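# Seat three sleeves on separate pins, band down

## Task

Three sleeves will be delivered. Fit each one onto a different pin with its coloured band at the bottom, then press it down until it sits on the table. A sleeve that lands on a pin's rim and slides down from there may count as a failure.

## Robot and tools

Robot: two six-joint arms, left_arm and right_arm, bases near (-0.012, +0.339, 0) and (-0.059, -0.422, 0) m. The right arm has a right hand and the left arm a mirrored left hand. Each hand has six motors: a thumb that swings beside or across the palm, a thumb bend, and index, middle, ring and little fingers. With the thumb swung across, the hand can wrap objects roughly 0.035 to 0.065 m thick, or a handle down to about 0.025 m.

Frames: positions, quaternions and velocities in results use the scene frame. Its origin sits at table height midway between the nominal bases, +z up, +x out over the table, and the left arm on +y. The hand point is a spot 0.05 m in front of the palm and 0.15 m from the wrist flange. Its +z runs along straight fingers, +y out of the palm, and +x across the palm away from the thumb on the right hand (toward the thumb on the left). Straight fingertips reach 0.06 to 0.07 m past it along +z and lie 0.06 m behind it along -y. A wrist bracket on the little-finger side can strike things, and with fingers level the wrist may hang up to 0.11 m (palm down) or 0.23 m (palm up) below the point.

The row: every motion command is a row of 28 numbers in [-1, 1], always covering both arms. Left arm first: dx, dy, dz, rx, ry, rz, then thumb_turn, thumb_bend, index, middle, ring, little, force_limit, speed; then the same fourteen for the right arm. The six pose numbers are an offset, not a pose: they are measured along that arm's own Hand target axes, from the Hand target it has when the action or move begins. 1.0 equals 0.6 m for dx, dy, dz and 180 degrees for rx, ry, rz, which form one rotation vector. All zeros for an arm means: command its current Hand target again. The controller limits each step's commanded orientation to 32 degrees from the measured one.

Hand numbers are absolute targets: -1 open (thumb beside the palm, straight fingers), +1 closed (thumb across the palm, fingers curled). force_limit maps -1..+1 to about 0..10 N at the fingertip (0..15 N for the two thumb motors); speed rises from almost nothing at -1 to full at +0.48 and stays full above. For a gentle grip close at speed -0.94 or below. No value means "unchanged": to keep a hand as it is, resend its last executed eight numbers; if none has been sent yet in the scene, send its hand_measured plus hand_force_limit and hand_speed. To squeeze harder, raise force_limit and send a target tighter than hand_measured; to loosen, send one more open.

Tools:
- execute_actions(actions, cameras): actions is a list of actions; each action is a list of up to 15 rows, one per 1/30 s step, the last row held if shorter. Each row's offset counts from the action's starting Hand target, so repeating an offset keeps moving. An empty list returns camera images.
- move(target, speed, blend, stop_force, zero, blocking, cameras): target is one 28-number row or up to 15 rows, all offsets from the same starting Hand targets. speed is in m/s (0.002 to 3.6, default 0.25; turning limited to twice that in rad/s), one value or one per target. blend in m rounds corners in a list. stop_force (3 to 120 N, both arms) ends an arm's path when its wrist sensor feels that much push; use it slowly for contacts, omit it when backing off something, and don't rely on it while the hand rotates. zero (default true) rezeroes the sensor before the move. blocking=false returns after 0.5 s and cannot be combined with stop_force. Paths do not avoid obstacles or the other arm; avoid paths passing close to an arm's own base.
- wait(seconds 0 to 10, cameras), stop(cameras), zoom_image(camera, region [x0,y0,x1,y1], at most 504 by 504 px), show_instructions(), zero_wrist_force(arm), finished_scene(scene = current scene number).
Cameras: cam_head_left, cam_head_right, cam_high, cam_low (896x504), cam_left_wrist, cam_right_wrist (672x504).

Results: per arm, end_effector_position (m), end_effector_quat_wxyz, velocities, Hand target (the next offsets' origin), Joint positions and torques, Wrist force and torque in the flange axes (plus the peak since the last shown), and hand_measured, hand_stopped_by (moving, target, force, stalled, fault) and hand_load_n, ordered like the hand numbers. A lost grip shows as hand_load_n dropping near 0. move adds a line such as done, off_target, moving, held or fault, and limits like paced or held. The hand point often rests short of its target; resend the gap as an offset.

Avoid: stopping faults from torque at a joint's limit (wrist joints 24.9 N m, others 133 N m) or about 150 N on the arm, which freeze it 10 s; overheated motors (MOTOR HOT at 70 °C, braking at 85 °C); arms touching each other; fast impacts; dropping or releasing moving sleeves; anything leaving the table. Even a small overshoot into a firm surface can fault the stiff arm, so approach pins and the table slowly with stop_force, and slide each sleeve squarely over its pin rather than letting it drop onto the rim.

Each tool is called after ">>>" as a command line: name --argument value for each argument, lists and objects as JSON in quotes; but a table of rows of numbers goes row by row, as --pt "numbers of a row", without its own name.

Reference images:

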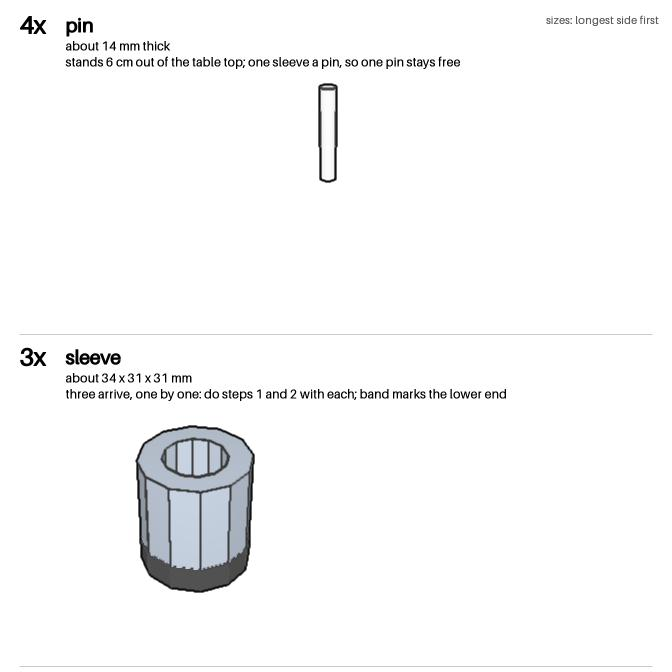

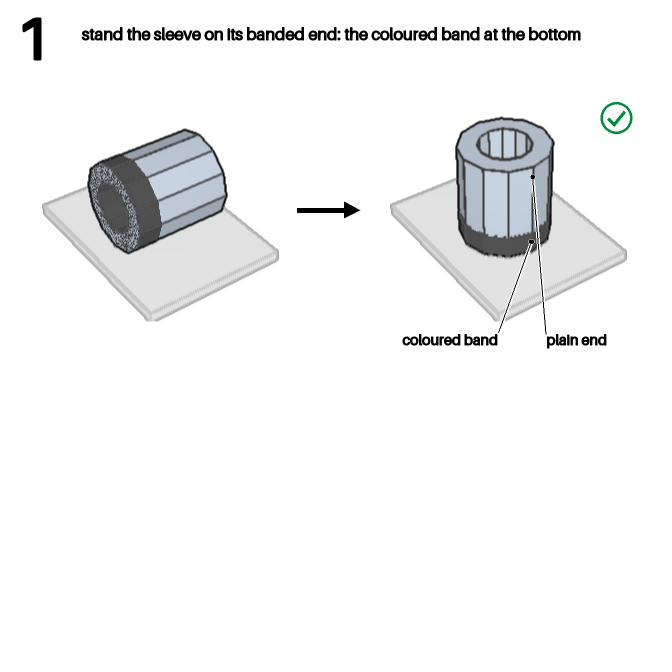

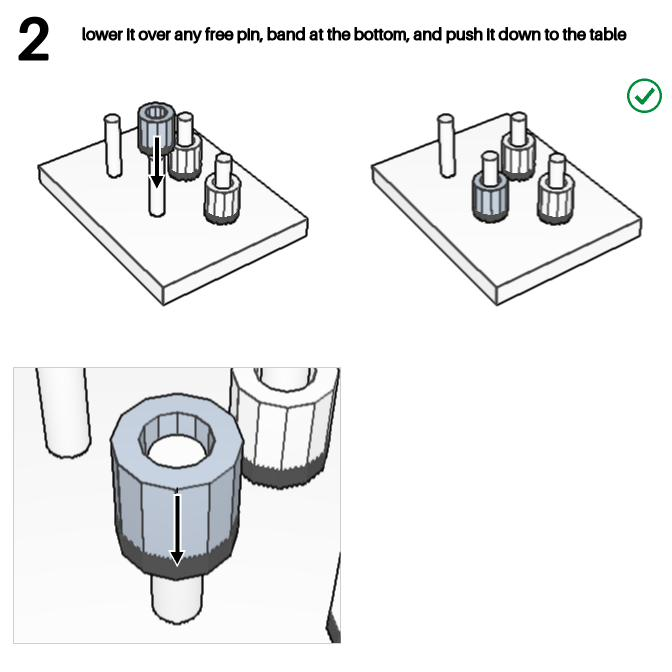

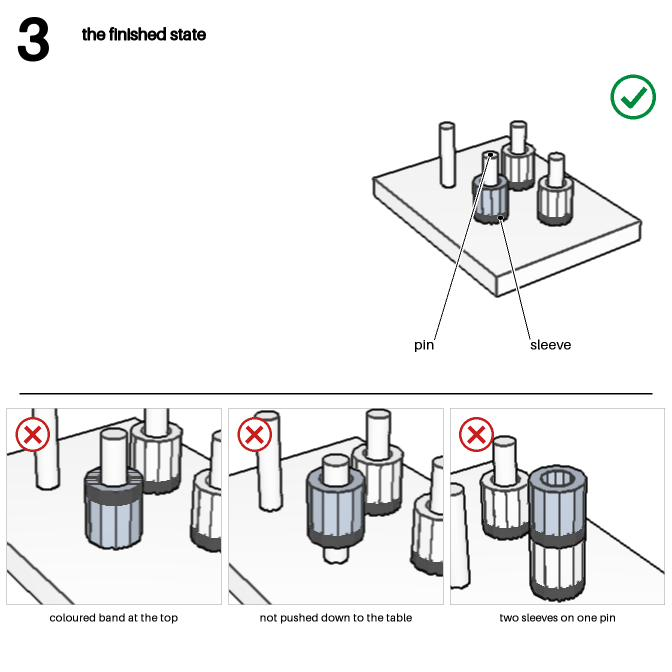

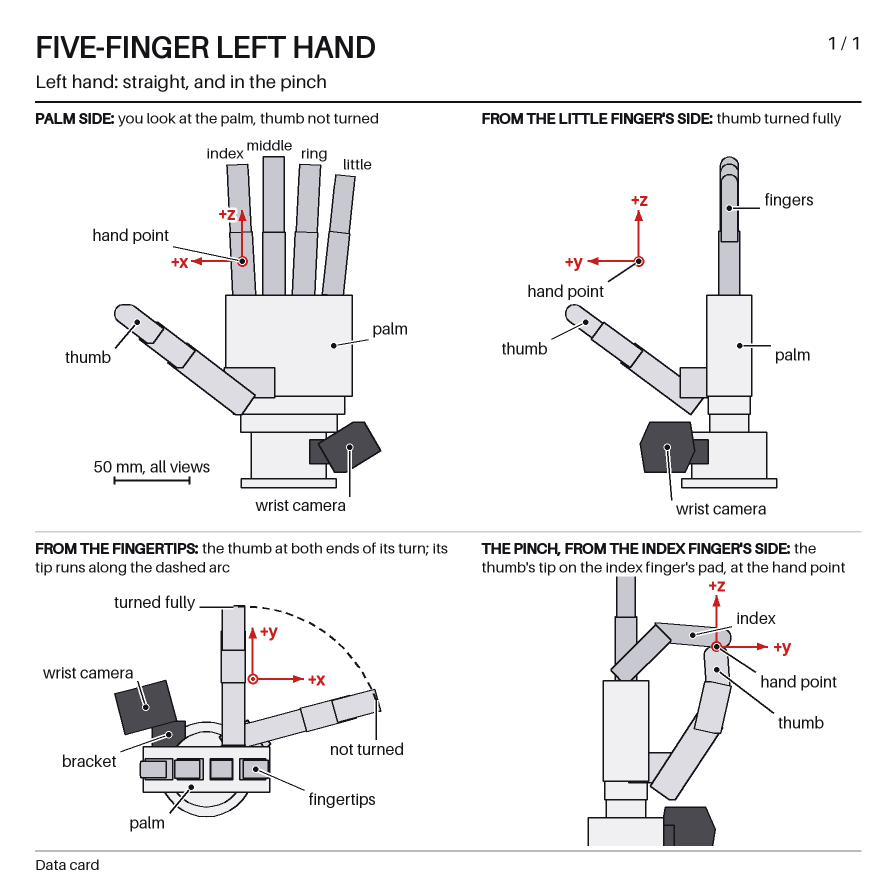

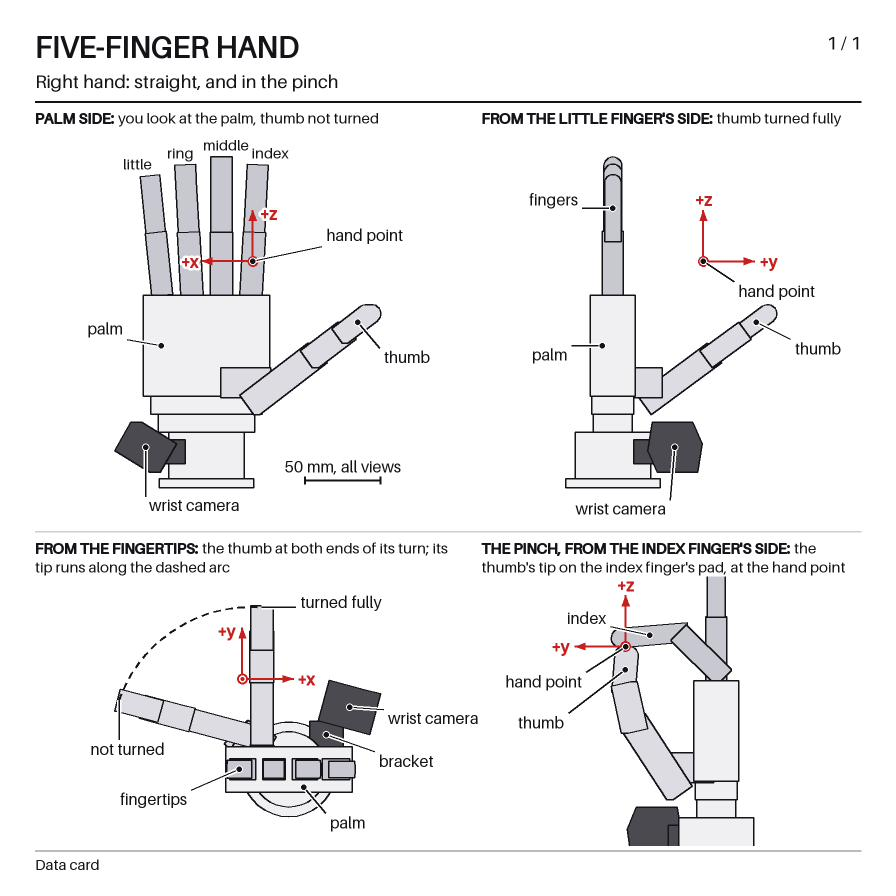

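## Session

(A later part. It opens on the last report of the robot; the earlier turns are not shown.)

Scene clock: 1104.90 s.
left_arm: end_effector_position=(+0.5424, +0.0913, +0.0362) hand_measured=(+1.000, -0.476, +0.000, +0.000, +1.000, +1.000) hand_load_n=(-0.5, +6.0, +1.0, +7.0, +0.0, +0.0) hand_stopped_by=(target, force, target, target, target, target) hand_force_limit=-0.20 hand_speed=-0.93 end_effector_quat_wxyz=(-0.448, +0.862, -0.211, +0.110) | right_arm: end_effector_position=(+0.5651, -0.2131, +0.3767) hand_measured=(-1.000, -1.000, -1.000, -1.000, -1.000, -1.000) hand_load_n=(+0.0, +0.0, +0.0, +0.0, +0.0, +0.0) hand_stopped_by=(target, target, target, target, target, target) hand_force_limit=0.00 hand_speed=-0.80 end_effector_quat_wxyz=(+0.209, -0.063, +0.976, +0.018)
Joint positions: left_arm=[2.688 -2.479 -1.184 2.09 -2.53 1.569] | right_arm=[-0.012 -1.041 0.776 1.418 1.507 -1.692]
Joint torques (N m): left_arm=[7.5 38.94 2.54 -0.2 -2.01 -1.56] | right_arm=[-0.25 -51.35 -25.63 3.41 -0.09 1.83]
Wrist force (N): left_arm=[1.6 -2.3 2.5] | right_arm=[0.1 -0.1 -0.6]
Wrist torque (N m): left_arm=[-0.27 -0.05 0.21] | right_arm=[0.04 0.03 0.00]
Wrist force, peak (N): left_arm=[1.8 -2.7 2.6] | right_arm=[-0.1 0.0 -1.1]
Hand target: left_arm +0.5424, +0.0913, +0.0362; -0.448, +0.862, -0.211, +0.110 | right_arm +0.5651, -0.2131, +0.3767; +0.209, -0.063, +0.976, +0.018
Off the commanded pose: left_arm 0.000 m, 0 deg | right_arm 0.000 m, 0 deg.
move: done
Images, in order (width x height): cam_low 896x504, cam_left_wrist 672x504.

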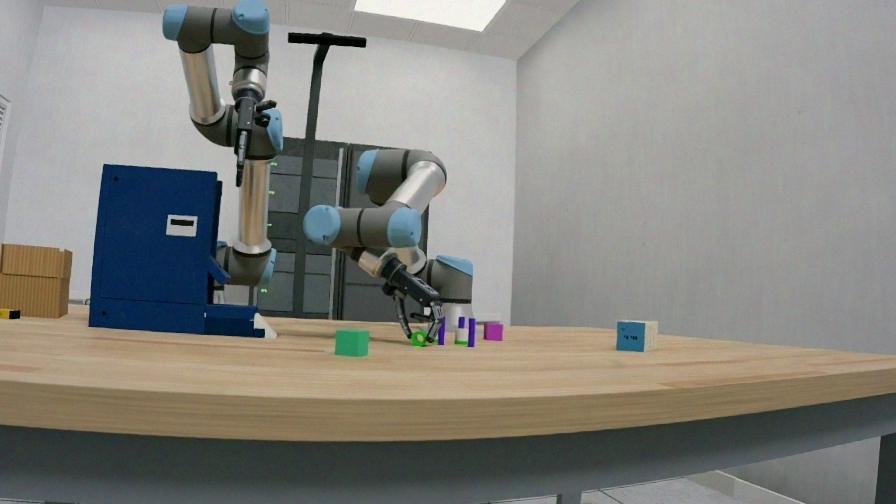

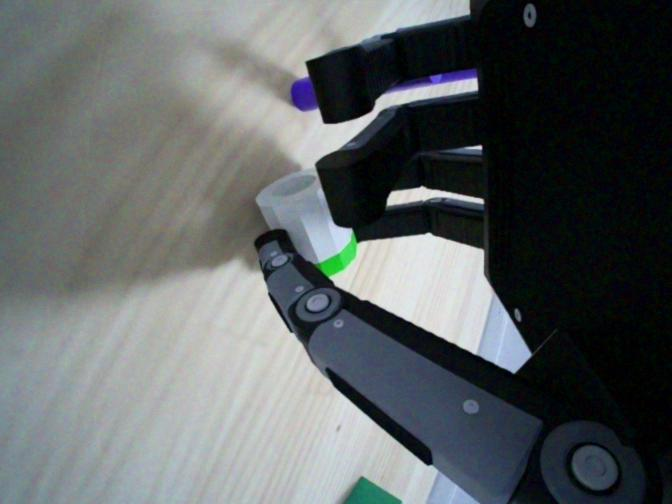

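>>> move --pt "0 -0.1556 -0.1091 0 0 0 1 0.3 0 0 1 1 -0.2 -0.93 0 0 0 0 0 0 -1 -1 -1 -1 -1 -1 0 -0.8" --pt "-0.0822 -0.185 -0.038 0 -0.287 0.4095 1 0.3 0 0 1 1 -0.2 -0.93 0 0 0 0 0 0 -1 -1 -1 -1 -1 -1 0 -0.8" --speed '[0.1, 0.3]' --blend 0.03 --cameras '["cam_low","cam_left_wrist","cam_high","cam_head_left","cam_head_right"]'

>>> zoom_image --camera "cam_high" --region '[445, 245, 525, 325]'

>>> zoom_image --camera "cam_low" --region '[410, 250, 500, 355]'

Scene clock: 1135.93 s.
left_arm: end_effector_position=(+0.5391, +0.1003, +0.1489) hand_measured=(+1.000, -0.476, +0.000, +0.000, +1.000, +1.000) hand_load_n=(-0.5, +6.0, +1.0, +7.0, +0.0, +0.0) hand_stopped_by=(target, force, target, target, target, target) hand_force_limit=-0.20 hand_speed=-0.93 end_effector_quat_wxyz=(-0.469, +0.844, -0.261, +0.013) | right_arm: end_effector_position=(+0.5651, -0.2131, +0.3767) hand_measured=(-1.000, -1.000, -1.000, -1.000, -1.000, -1.000) hand_load_n=(+0.0, +0.0, +0.0, +0.0, +0.0, +0.0) hand_stopped_by=(target, target, target, target, target, target) hand_force_limit=0.00 hand_speed=-0.80 end_effector_quat_wxyz=(+0.209, -0.063, +0.976, +0.018)
Joint positions: left_arm=[2.699 -2.461 -0.956 1.638 -2.532 1.591] | right_arm=[-0.012 -1.041 0.776 1.418 1.507 -1.692]
Joint torques (N m): left_arm=[-5.41 65.62 4.33 -0.19 -2.81 0.31] | right_arm=[-0.75 -51.43 -25.42 3.33 -0.08 1.84]
Wrist force (N): left_arm=[0.9 2.1 -0.7] | right_arm=[0.2 0.0 -0.9]
Wrist torque (N m): left_arm=[0.73 -0.07 -0.06] | right_arm=[0.06 0.01 0.01]
Wrist force, peak (N): left_arm=[1.8 25.2 -11.5] | right_arm=[0.1 -0.1 -1.2]
Hand target: left_arm +0.5391, +0.1003, +0.1490; -0.469, +0.844, -0.261, +0.013 (not the last commanded pose) | right_arm +0.5651, -0.2131, +0.3767; +0.209, -0.063, +0.976, +0.018
Off the commanded pose: left_arm 0.058 m, 77 deg | right_arm 0.000 m, 0 deg.
ARM HIT: the left arm struck itself hard. It can cost score.
move: held (left_arm; a check stopped the path); path passed 1 of 2 targets; limits=held
pose unreachable (left arm): on one or more control steps of this call, first in action 0 (counted from 0), this arm could not follow its commanded pose, so it was not sent that pose on those steps. It may still have moved: this result reports where it is.
cause: moving toward the commanded pose would bring two parts of the arm too close to each other (joints 4 (wrist 1) to 6 (wrist 3) lie between them).
Images, in order (width x height): cam_head_left 896x504, cam_head_right 896x504, cam_high 896x504, cam_low 896x504, cam_left_wrist 672x504.

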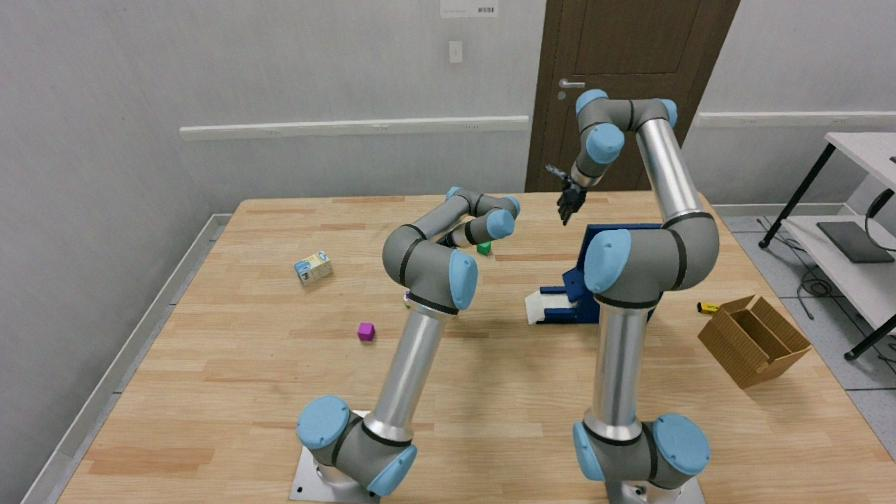

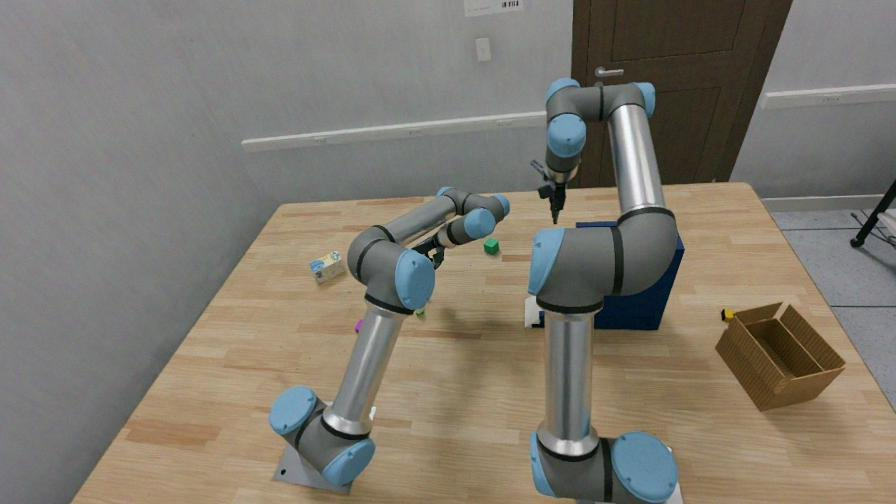

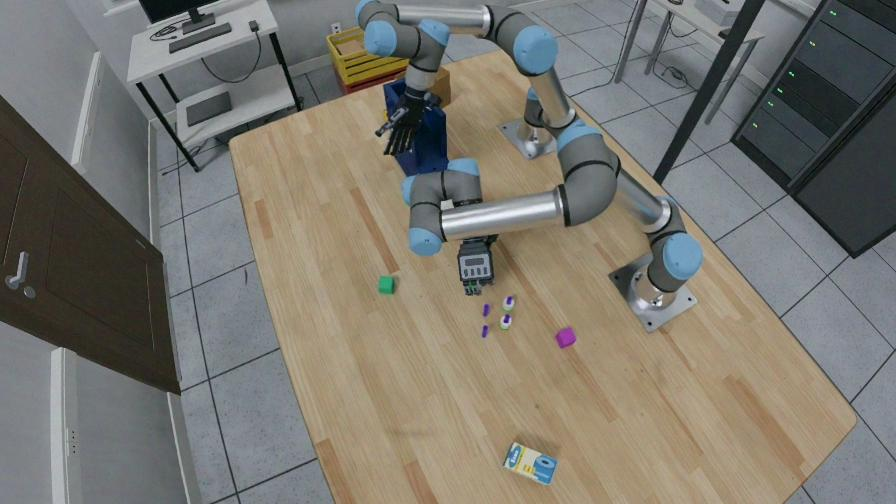

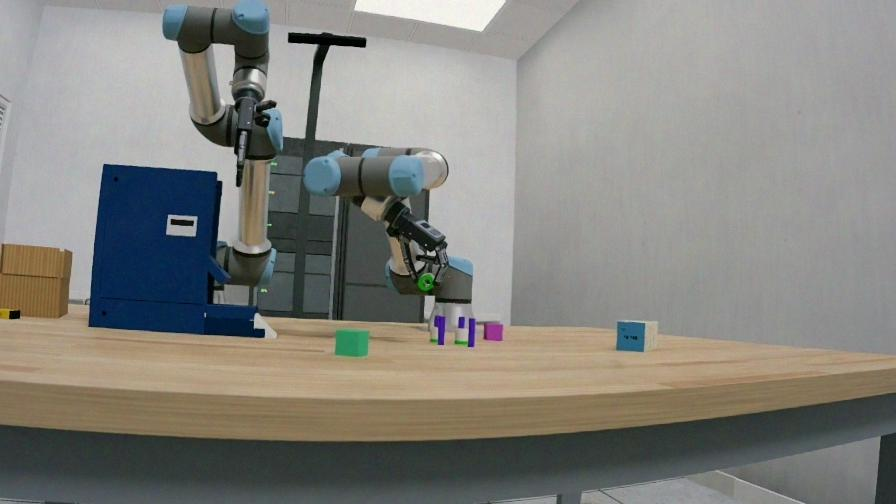

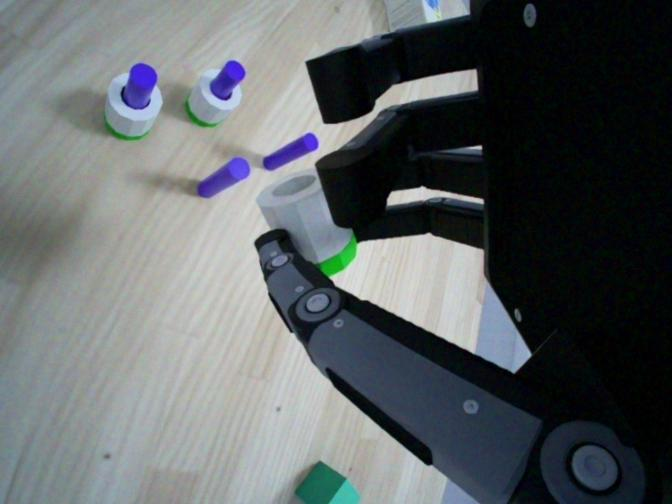

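Scaled by 6.300 from the camera's 896x504 image, which has a finer 1280x720 frame.

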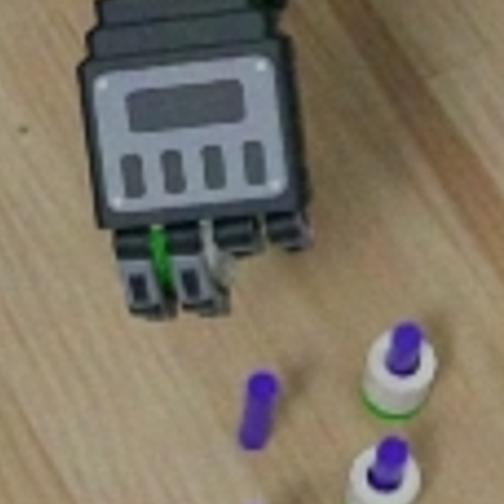

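Scaled by 4.800 from the camera's 896x504 image, which has a finer 1280x720 frame.

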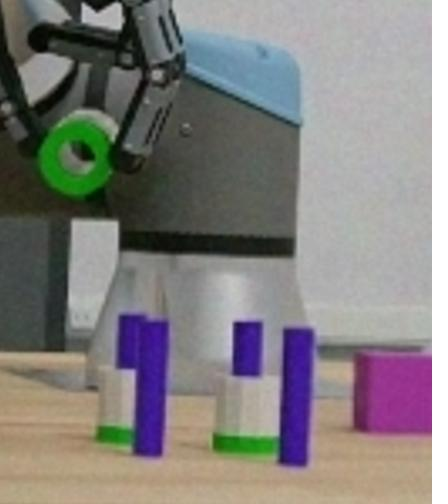

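>>> move --pt "-0.0112 -0.0399 -0.028 0 0.0415 -0.0591 1 0.3 0 0 1 1 -0.2 -0.93 0 0 0 0 0 0 -1 -1 -1 -1 -1 -1 0 -0.8" --pt "-0.1587 -0.0847 -0.117 -0.1287 0.314 0.3465 1 0.3 0 0 1 1 -0.2 -0.93 0 0 0 0 0 0 -1 -1 -1 -1 -1 -1 0 -0.8" --speed '[0.1, 0.2]' --cameras '["cam_low","cam_high","cam_left_wrist"]'

Scene clock: 1204.87 s.
left_arm: end_effector_position=(+0.4599, +0.1100, +0.2499) hand_measured=(+1.000, -0.476, +0.000, +0.000, +1.000, +1.000) hand_load_n=(-0.5, +6.0, +1.0, +7.0, +0.0, +0.0) hand_stopped_by=(target, force, target, target, target, target) hand_force_limit=-0.20 hand_speed=-0.93 end_effector_quat_wxyz=(+0.075, -0.562, +0.817, -0.108) | right_arm: end_effector_position=(+0.5651, -0.2131, +0.3767) hand_measured=(-1.000, -1.000, -1.000, -1.000, -1.000, -1.000) hand_load_n=(+0.0, +0.0, +0.0, +0.0, +0.0, +0.0) hand_stopped_by=(target, target, target, target, target, target) hand_force_limit=0.00 hand_speed=-0.80 end_effector_quat_wxyz=(+0.209, -0.063, +0.976, +0.018)
Joint positions: left_arm=[3.037 -2.068 -1.083 1.837 -1.512 3.366] | right_arm=[-0.012 -1.041 0.776 1.418 1.507 -1.692]
Joint torques (N m): left_arm=[-9.4 53.11 6.53 -0.18 -0.47 1.02] | right_arm=[-0.71 -51.66 -25.37 3.41 0.17 1.91]
Wrist force (N): left_arm=[1.0 -1.0 1.5] | right_arm=[0.0 -0.1 -0.7]
Wrist torque (N m): left_arm=[-0.12 -0.02 0.18] | right_arm=[0.04 0.03 0.00]
Wrist force, peak (N): left_arm=[1.8 -2.6 2.4] | right_arm=[0.2 0.0 -1.3]
Hand target: left_arm +0.4598, +0.1099, +0.2500; +0.075, -0.562, +0.817, -0.108 | right_arm +0.5651, -0.2131, +0.3767; +0.209, -0.063, +0.976, +0.018
Off the commanded pose: left_arm 0.000 m, 0 deg | right_arm 0.000 m, 0 deg.
move: done
Images, in order (width x height): cam_high 896x504, cam_low 896x504, cam_left_wrist 672x504.

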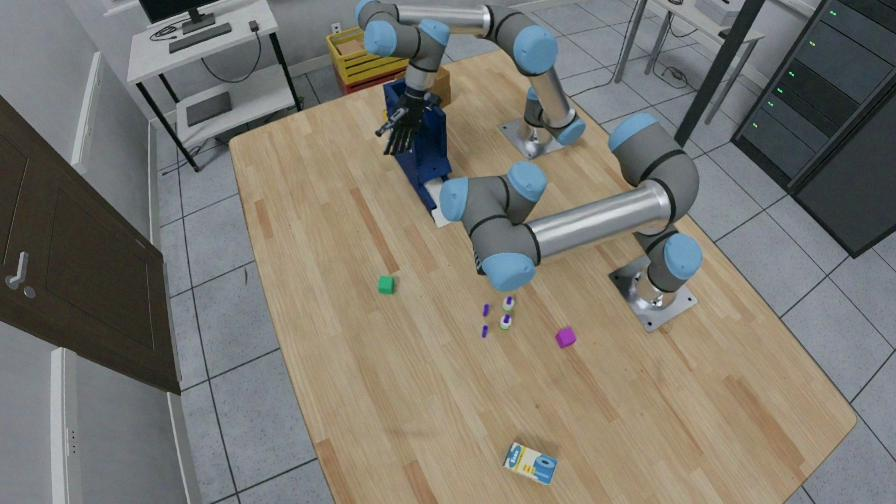

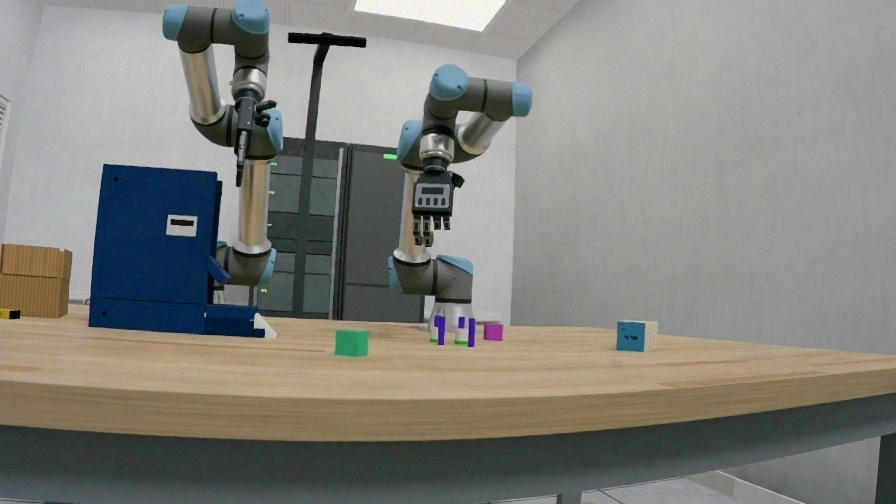

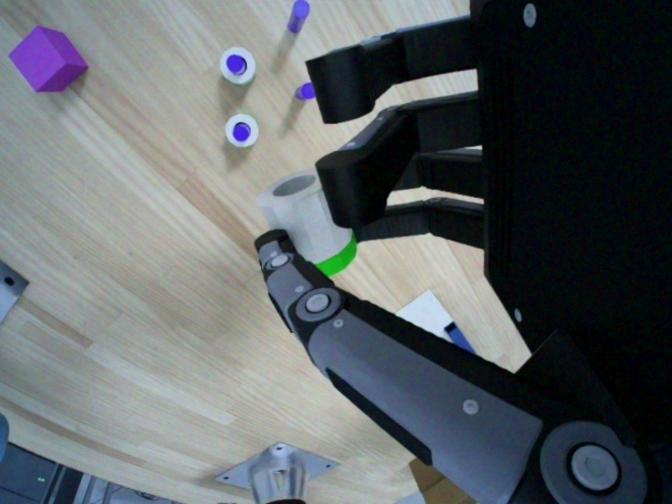

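>>> move --target '[0,0.0302,0.1127,0.361,-0.292,0.452,1,0.3,0,0,1,1,-0.2,-0.93,0,0,0,0,0,0,-1,-1,-1,-1,-1,-1,0,-0.8]' --speed 0.25 --cameras '["cam_low","cam_high"]'

Scene clock: 1216.60 s.
left_arm: end_effector_position=(+0.4599, +0.1100, +0.1798) hand_measured=(+1.000, -0.476, +0.000, +0.000, +1.000, +1.000) hand_load_n=(-0.5, +6.0, +1.0, +7.0, +0.0, +0.0) hand_stopped_by=(target, force, target, target, target, target) hand_force_limit=-0.20 hand_speed=-0.93 end_effector_quat_wxyz=(+0.683, +0.184, +0.683, -0.184) | right_arm: end_effector_position=(+0.5651, -0.2131, +0.3767) hand_measured=(-1.000, -1.000, -1.000, -1.000, -1.000, -1.000) hand_load_n=(+0.0, +0.0, +0.0, +0.0, +0.0, +0.0) hand_stopped_by=(target, target, target, target, target, target) hand_force_limit=0.00 hand_speed=-0.80 end_effector_quat_wxyz=(+0.209, -0.063, +0.976, +0.018)
Joint positions: left_arm=[3.073 -1.476 -2.443 3.919 -1.141 4.712] | right_arm=[-0.012 -1.041 0.776 1.418 1.507 -1.692]
Joint torques (N m): left_arm=[-0.75 25.7 25.87 3.47 1.5 0.95] | right_arm=[-0.95 -51.42 -25.54 3.35 0.17 1.85]
Wrist force (N): left_arm=[-1.0 -0.2 1.8] | right_arm=[0.0 0.0 -0.8]
Wrist torque (N m): left_arm=[-0.23 0.02 0.02] | right_arm=[0.07 0.05 0.00]
Wrist force, peak (N): left_arm=[0.0 -1.7 2.0] | right_arm=[-0.1 0.1 -1.2]
Hand target: left_arm +0.4599, +0.1099, +0.1800; +0.683, +0.184, +0.683, -0.184 | right_arm +0.5651, -0.2131, +0.3767; +0.209, -0.063, +0.976, +0.018
Off the commanded pose: left_arm 0.000 m, 0 deg | right_arm 0.000 m, 0 deg.
move: done
Images, in order (width x height): cam_high 896x504, cam_low 896x504.

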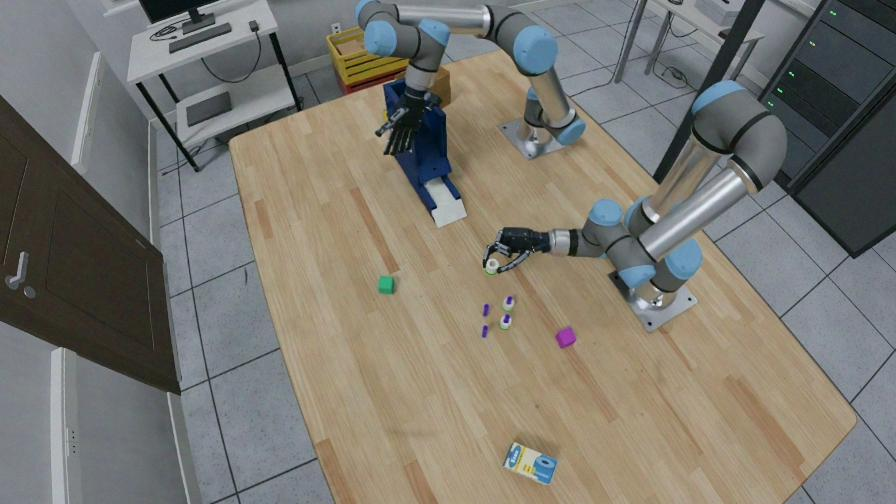

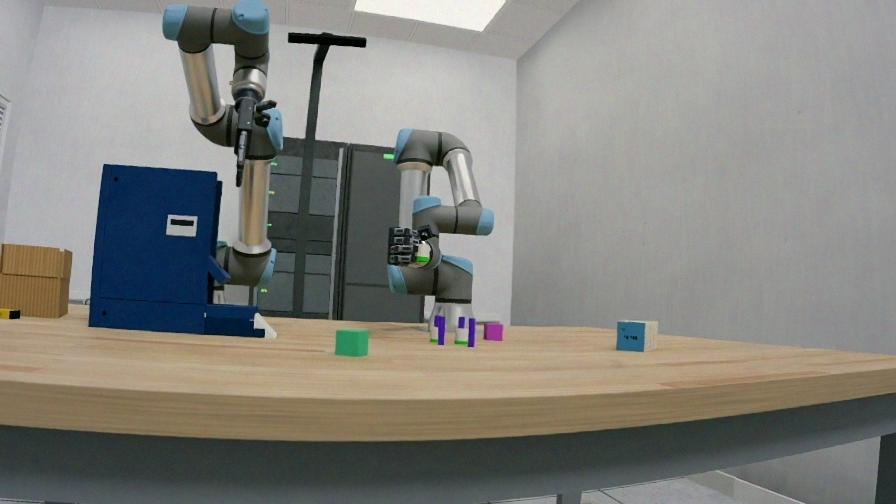

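>>> move --pt "0 -0.0395 -0.0348 0.3878 0 0 1 0.3 0 0 1 1 -0.2 -0.93 0 0 0 0 0 0 -1 -1 -1 -1 -1 -1 0 -0.8" --pt "0 -0.0935 -0.0613 0.7767 0 0 1 0.3 0 0 1 1 -0.2 -0.93 0 0 0 0 0 0 -1 -1 -1 -1 -1 -1 0 -0.8" --pt "0 -0.0623 -0.0408 -0.9456 0 0 1 0.3 0 0 1 1 -0.2 -0.93 0 0 0 0 0 0 -1 -1 -1 -1 -1 -1 0 -0.8" --speed 0.3 --blend 0.02 --cameras '["cam_low","cam_high"]'

Scene clock: 1235.77 s.
left_arm: end_effector_position=(+0.4200, +0.0899, +0.1799) hand_measured=(+1.000, -0.476, +0.000, +0.000, +1.000, +1.000) hand_load_n=(+0.0, +6.0, +1.0, +7.0, +0.0, +0.0) hand_stopped_by=(target, force, target, target, target, target) hand_force_limit=-0.20 hand_speed=-0.93 end_effector_quat_wxyz=(-0.241, +0.665, -0.242, -0.665) | right_arm: end_effector_position=(+0.5651, -0.2131, +0.3767) hand_measured=(-1.000, -1.000, -1.000, -1.000, -1.000, -1.000) hand_load_n=(-0.5, +0.0, +0.0, +0.0, +0.0, +0.0) hand_stopped_by=(target, target, target, target, target, target) hand_force_limit=0.00 hand_speed=-0.80 end_effector_quat_wxyz=(+0.209, -0.063, +0.976, +0.018)
Joint positions: left_arm=[2.845 -2.58 -0.764 3.343 1.943 4.713] | right_arm=[-0.012 -1.041 0.776 1.418 1.507 -1.692]
Joint torques (N m): left_arm=[2.01 70.15 6.71 0.89 0.87 -2.07] | right_arm=[-0.45 -51.77 -25.23 3.34 0.23 1.78]
Wrist force (N): left_arm=[-1.3 -0.2 2.2] | right_arm=[0.0 0.0 -1.1]
Wrist torque (N m): left_arm=[-0.29 0.10 -0.14] | right_arm=[0.07 0.04 0.00]
Wrist force, peak (N): left_arm=[-1.6 0.1 2.3] | right_arm=[-0.1 -0.1 -1.3]
Hand target: left_arm +0.4200, +0.0899, +0.1800; -0.241, +0.665, -0.242, -0.664 | right_arm +0.5651, -0.2131, +0.3767; +0.209, -0.063, +0.976, +0.018
Off the commanded pose: left_arm 0.000 m, 0 deg | right_arm 0.000 m, 0 deg.
move: done
Images, in order (width x height): cam_high 896x504, cam_low 896x504.

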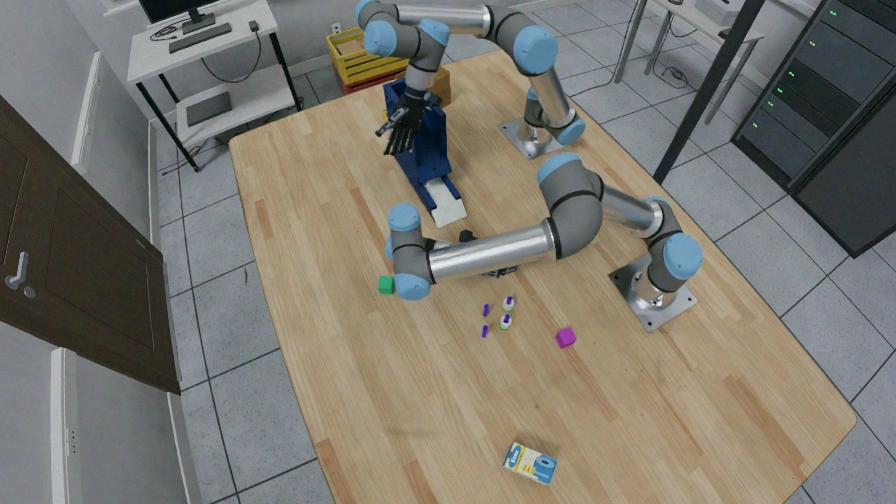

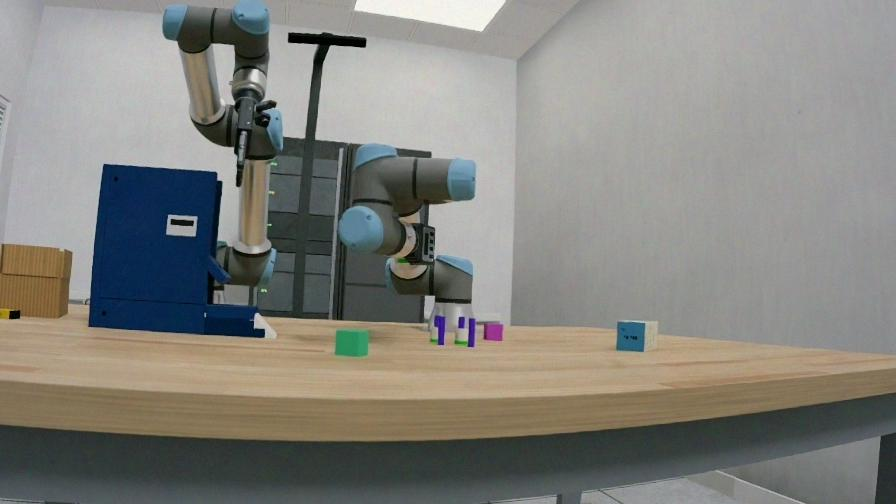

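>>> move --pt "0.05 -0.203 -0.0475 0.2056 0 0 1 0.3 0 0 1 1 -0.2 -0.93 0 0 0 0 0 0 -1 -1 -1 -1 -1 -1 0 -0.8" --pt "0.05 -0.203 -0.0475 0.2056 0 0 1 0.3 0 0 -1 -1 -0.2 -0.3 0 0 0 0 0 0 -1 -1 -1 -1 -1 -1 0 -0.8" --speed 0.2 --cameras '["cam_low","cam_high","cam_left_wrist","cam_head_left","cam_head_right"]'

>>> zoom_image --camera "cam_low" --region '[410, 240, 500, 355]'

>>> zoom_image --camera "cam_high" --region '[450, 255, 530, 335]'

>>> zoom_image --camera "cam_left_wrist" --region '[180, 100, 450, 320]'

Scene clock: 1243.27 s.
left_arm: end_effector_position=(+0.5201, +0.1650, +0.1500) hand_measured=(+1.000, -0.476, +0.000, +0.000, -1.000, -1.000) hand_load_n=(-0.5, +6.0, +1.0, +7.0, +0.0, -0.5) hand_stopped_by=(target, force, target, target, target, target) hand_force_limit=-0.20 hand_speed=-0.30 end_effector_quat_wxyz=(-0.440, +0.554, -0.440, -0.553) | right_arm: end_effector_position=(+0.5651, -0.2131, +0.3767) hand_measured=(-1.000, -1.000, -1.000, -1.000, -1.000, -1.000) hand_load_n=(+0.0, +0.0, +0.0, +0.0, +0.0, +0.0) hand_stopped_by=(target, target, target, target, target, target) hand_force_limit=0.00 hand_speed=-0.80 end_effector_quat_wxyz=(+0.209, -0.063, +0.976, +0.018)
Joint positions: left_arm=[2.787 -2.627 -0.75 3.377 2.531 4.713] | right_arm=[-0.012 -1.041 0.776 1.418 1.507 -1.692]
Joint torques (N m): left_arm=[8.64 44.63 32.12 -3.35 0.64 1.38] | right_arm=[-0.45 -51.67 -24.97 3.38 0.17 1.85]
Wrist force (N): left_arm=[-0.8 0.0 1.9] | right_arm=[0.0 0.0 -0.5]
Wrist torque (N m): left_arm=[-0.23 0.05 -0.12] | right_arm=[0.05 0.04 0.00]
Wrist force, peak (N): left_arm=[-1.6 0.1 2.4] | right_arm=[0.3 0.2 -1.2]
Hand target: left_arm +0.5201, +0.1650, +0.1500; -0.440, +0.554, -0.440, -0.553 | right_arm +0.5651, -0.2131, +0.3767; +0.209, -0.063, +0.976, +0.018
Off the commanded pose: left_arm 0.000 m, 0 deg | right_arm 0.000 m, 0 deg.
move: done
Images, in order (width x height): cam_head_left 896x504, cam_head_right 896x504, cam_high 896x504, cam_low 896x504, cam_left_wrist 672x504.

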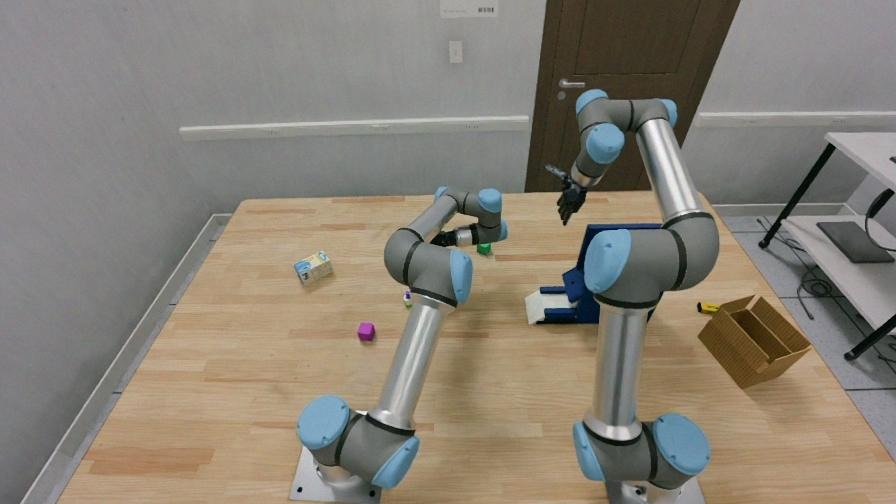

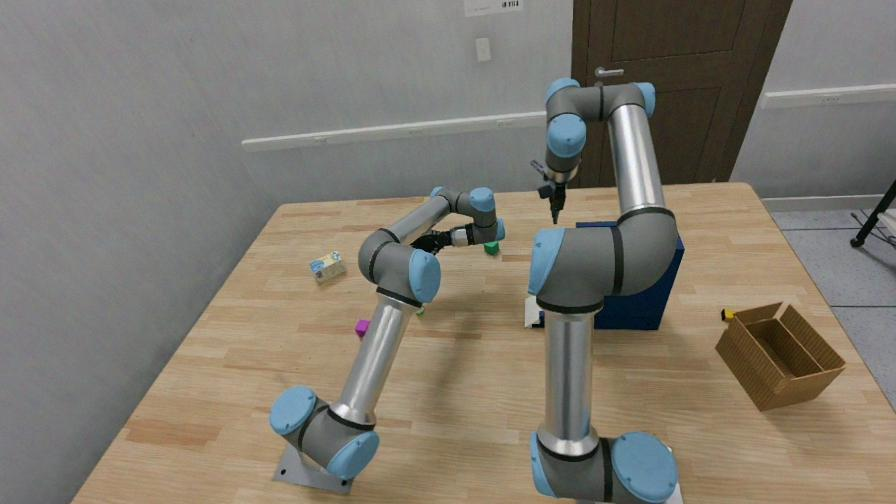

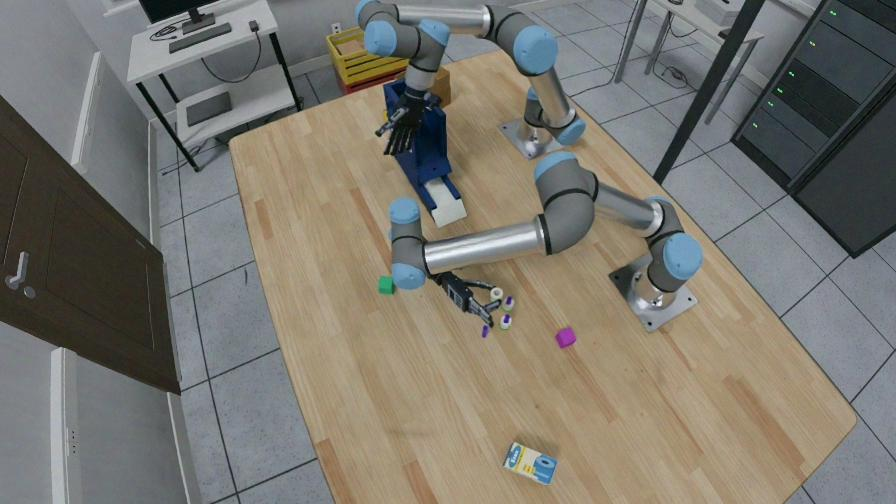

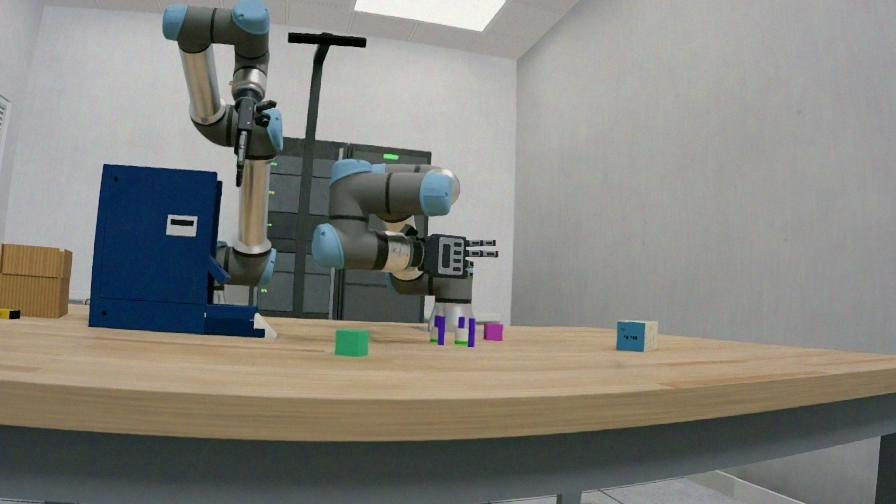

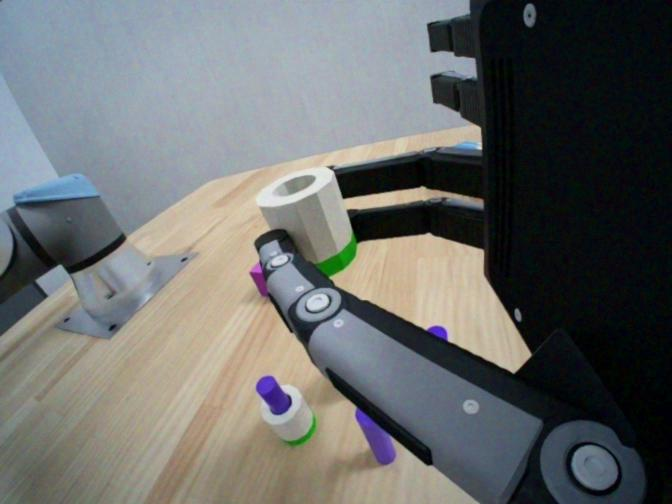

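Scaled by 4.383 from the camera's 896x504 image, which has a finer 1280x720 frame.

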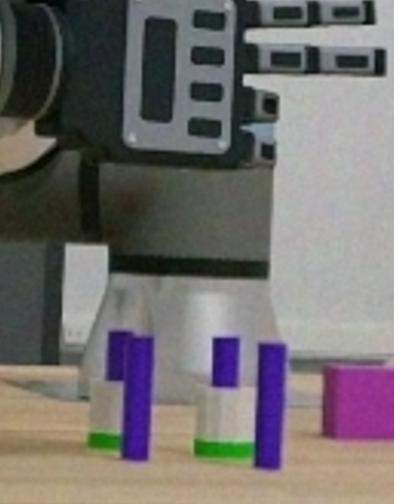

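Scaled by 6.300 from the camera's 896x504 image, which has a finer 1280x720 frame.

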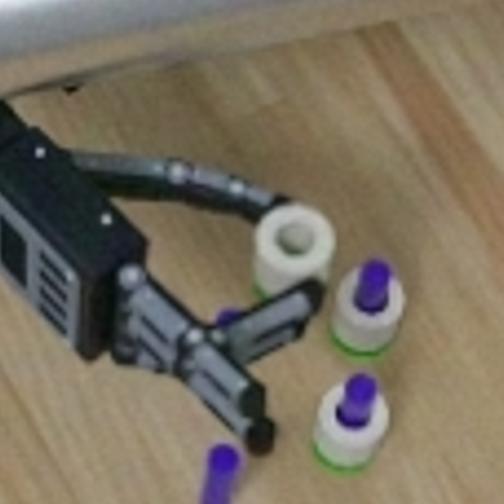

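Scaled by 1.867 from the camera's 672x504 image, which has a finer 960x720 frame.

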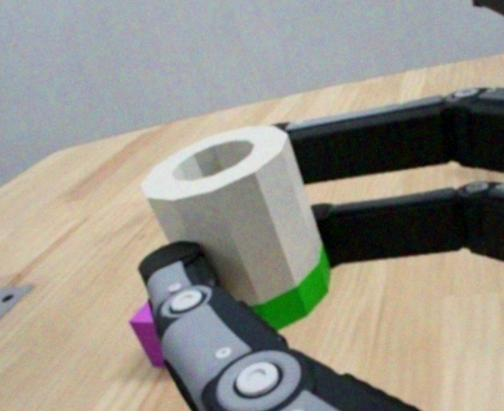

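>>> zoom_image --camera "cam_left_wrist" --region '[240, 150, 380, 290]'

>>> zoom_image --camera "cam_high" --region '[480, 280, 515, 315]'

Scaled by 3.600 from the camera's 672x504 image, which has a finer 960x720 frame.

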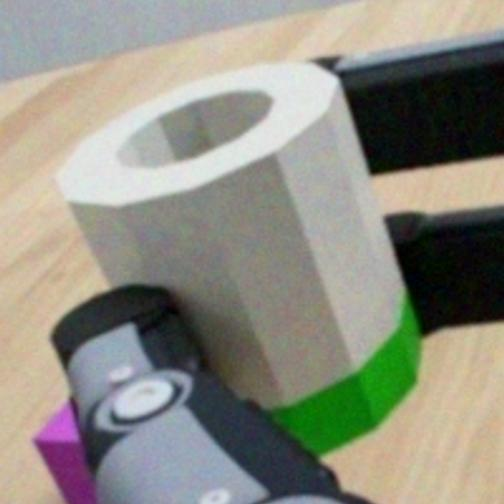

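Scaled by 14.400 from the camera's 896x504 image, which has a finer 1280x720 frame.

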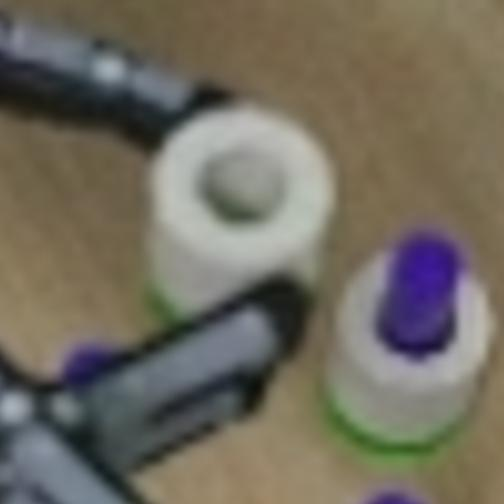

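>>> zoom_image --camera "cam_left_wrist" --region '[240, 360, 340, 460]'

>>> zoom_image --camera "cam_left_wrist" --region '[340, 390, 420, 470]'

Scaled by 5.040 from the camera's 672x504 image, which has a finer 960x720 frame.

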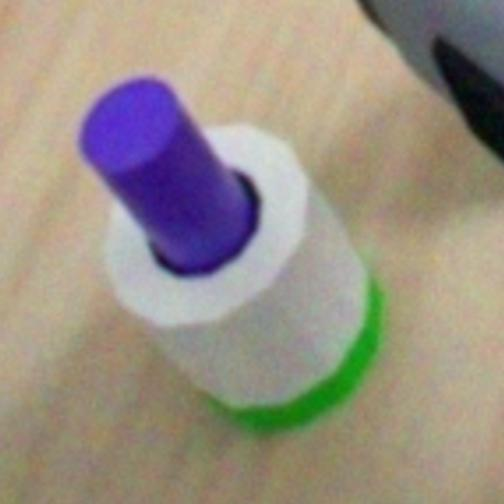

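Scaled by 6.300 from the camera's 672x504 image, which has a finer 960x720 frame.

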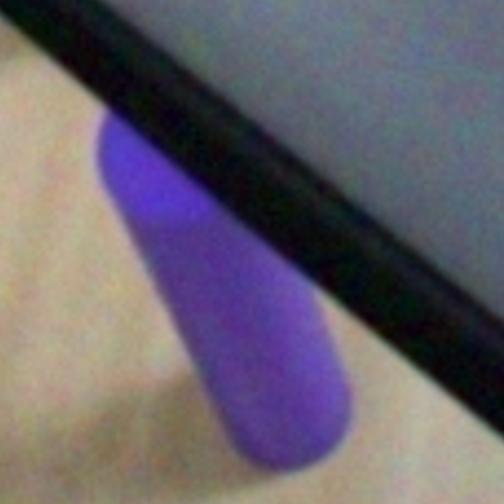

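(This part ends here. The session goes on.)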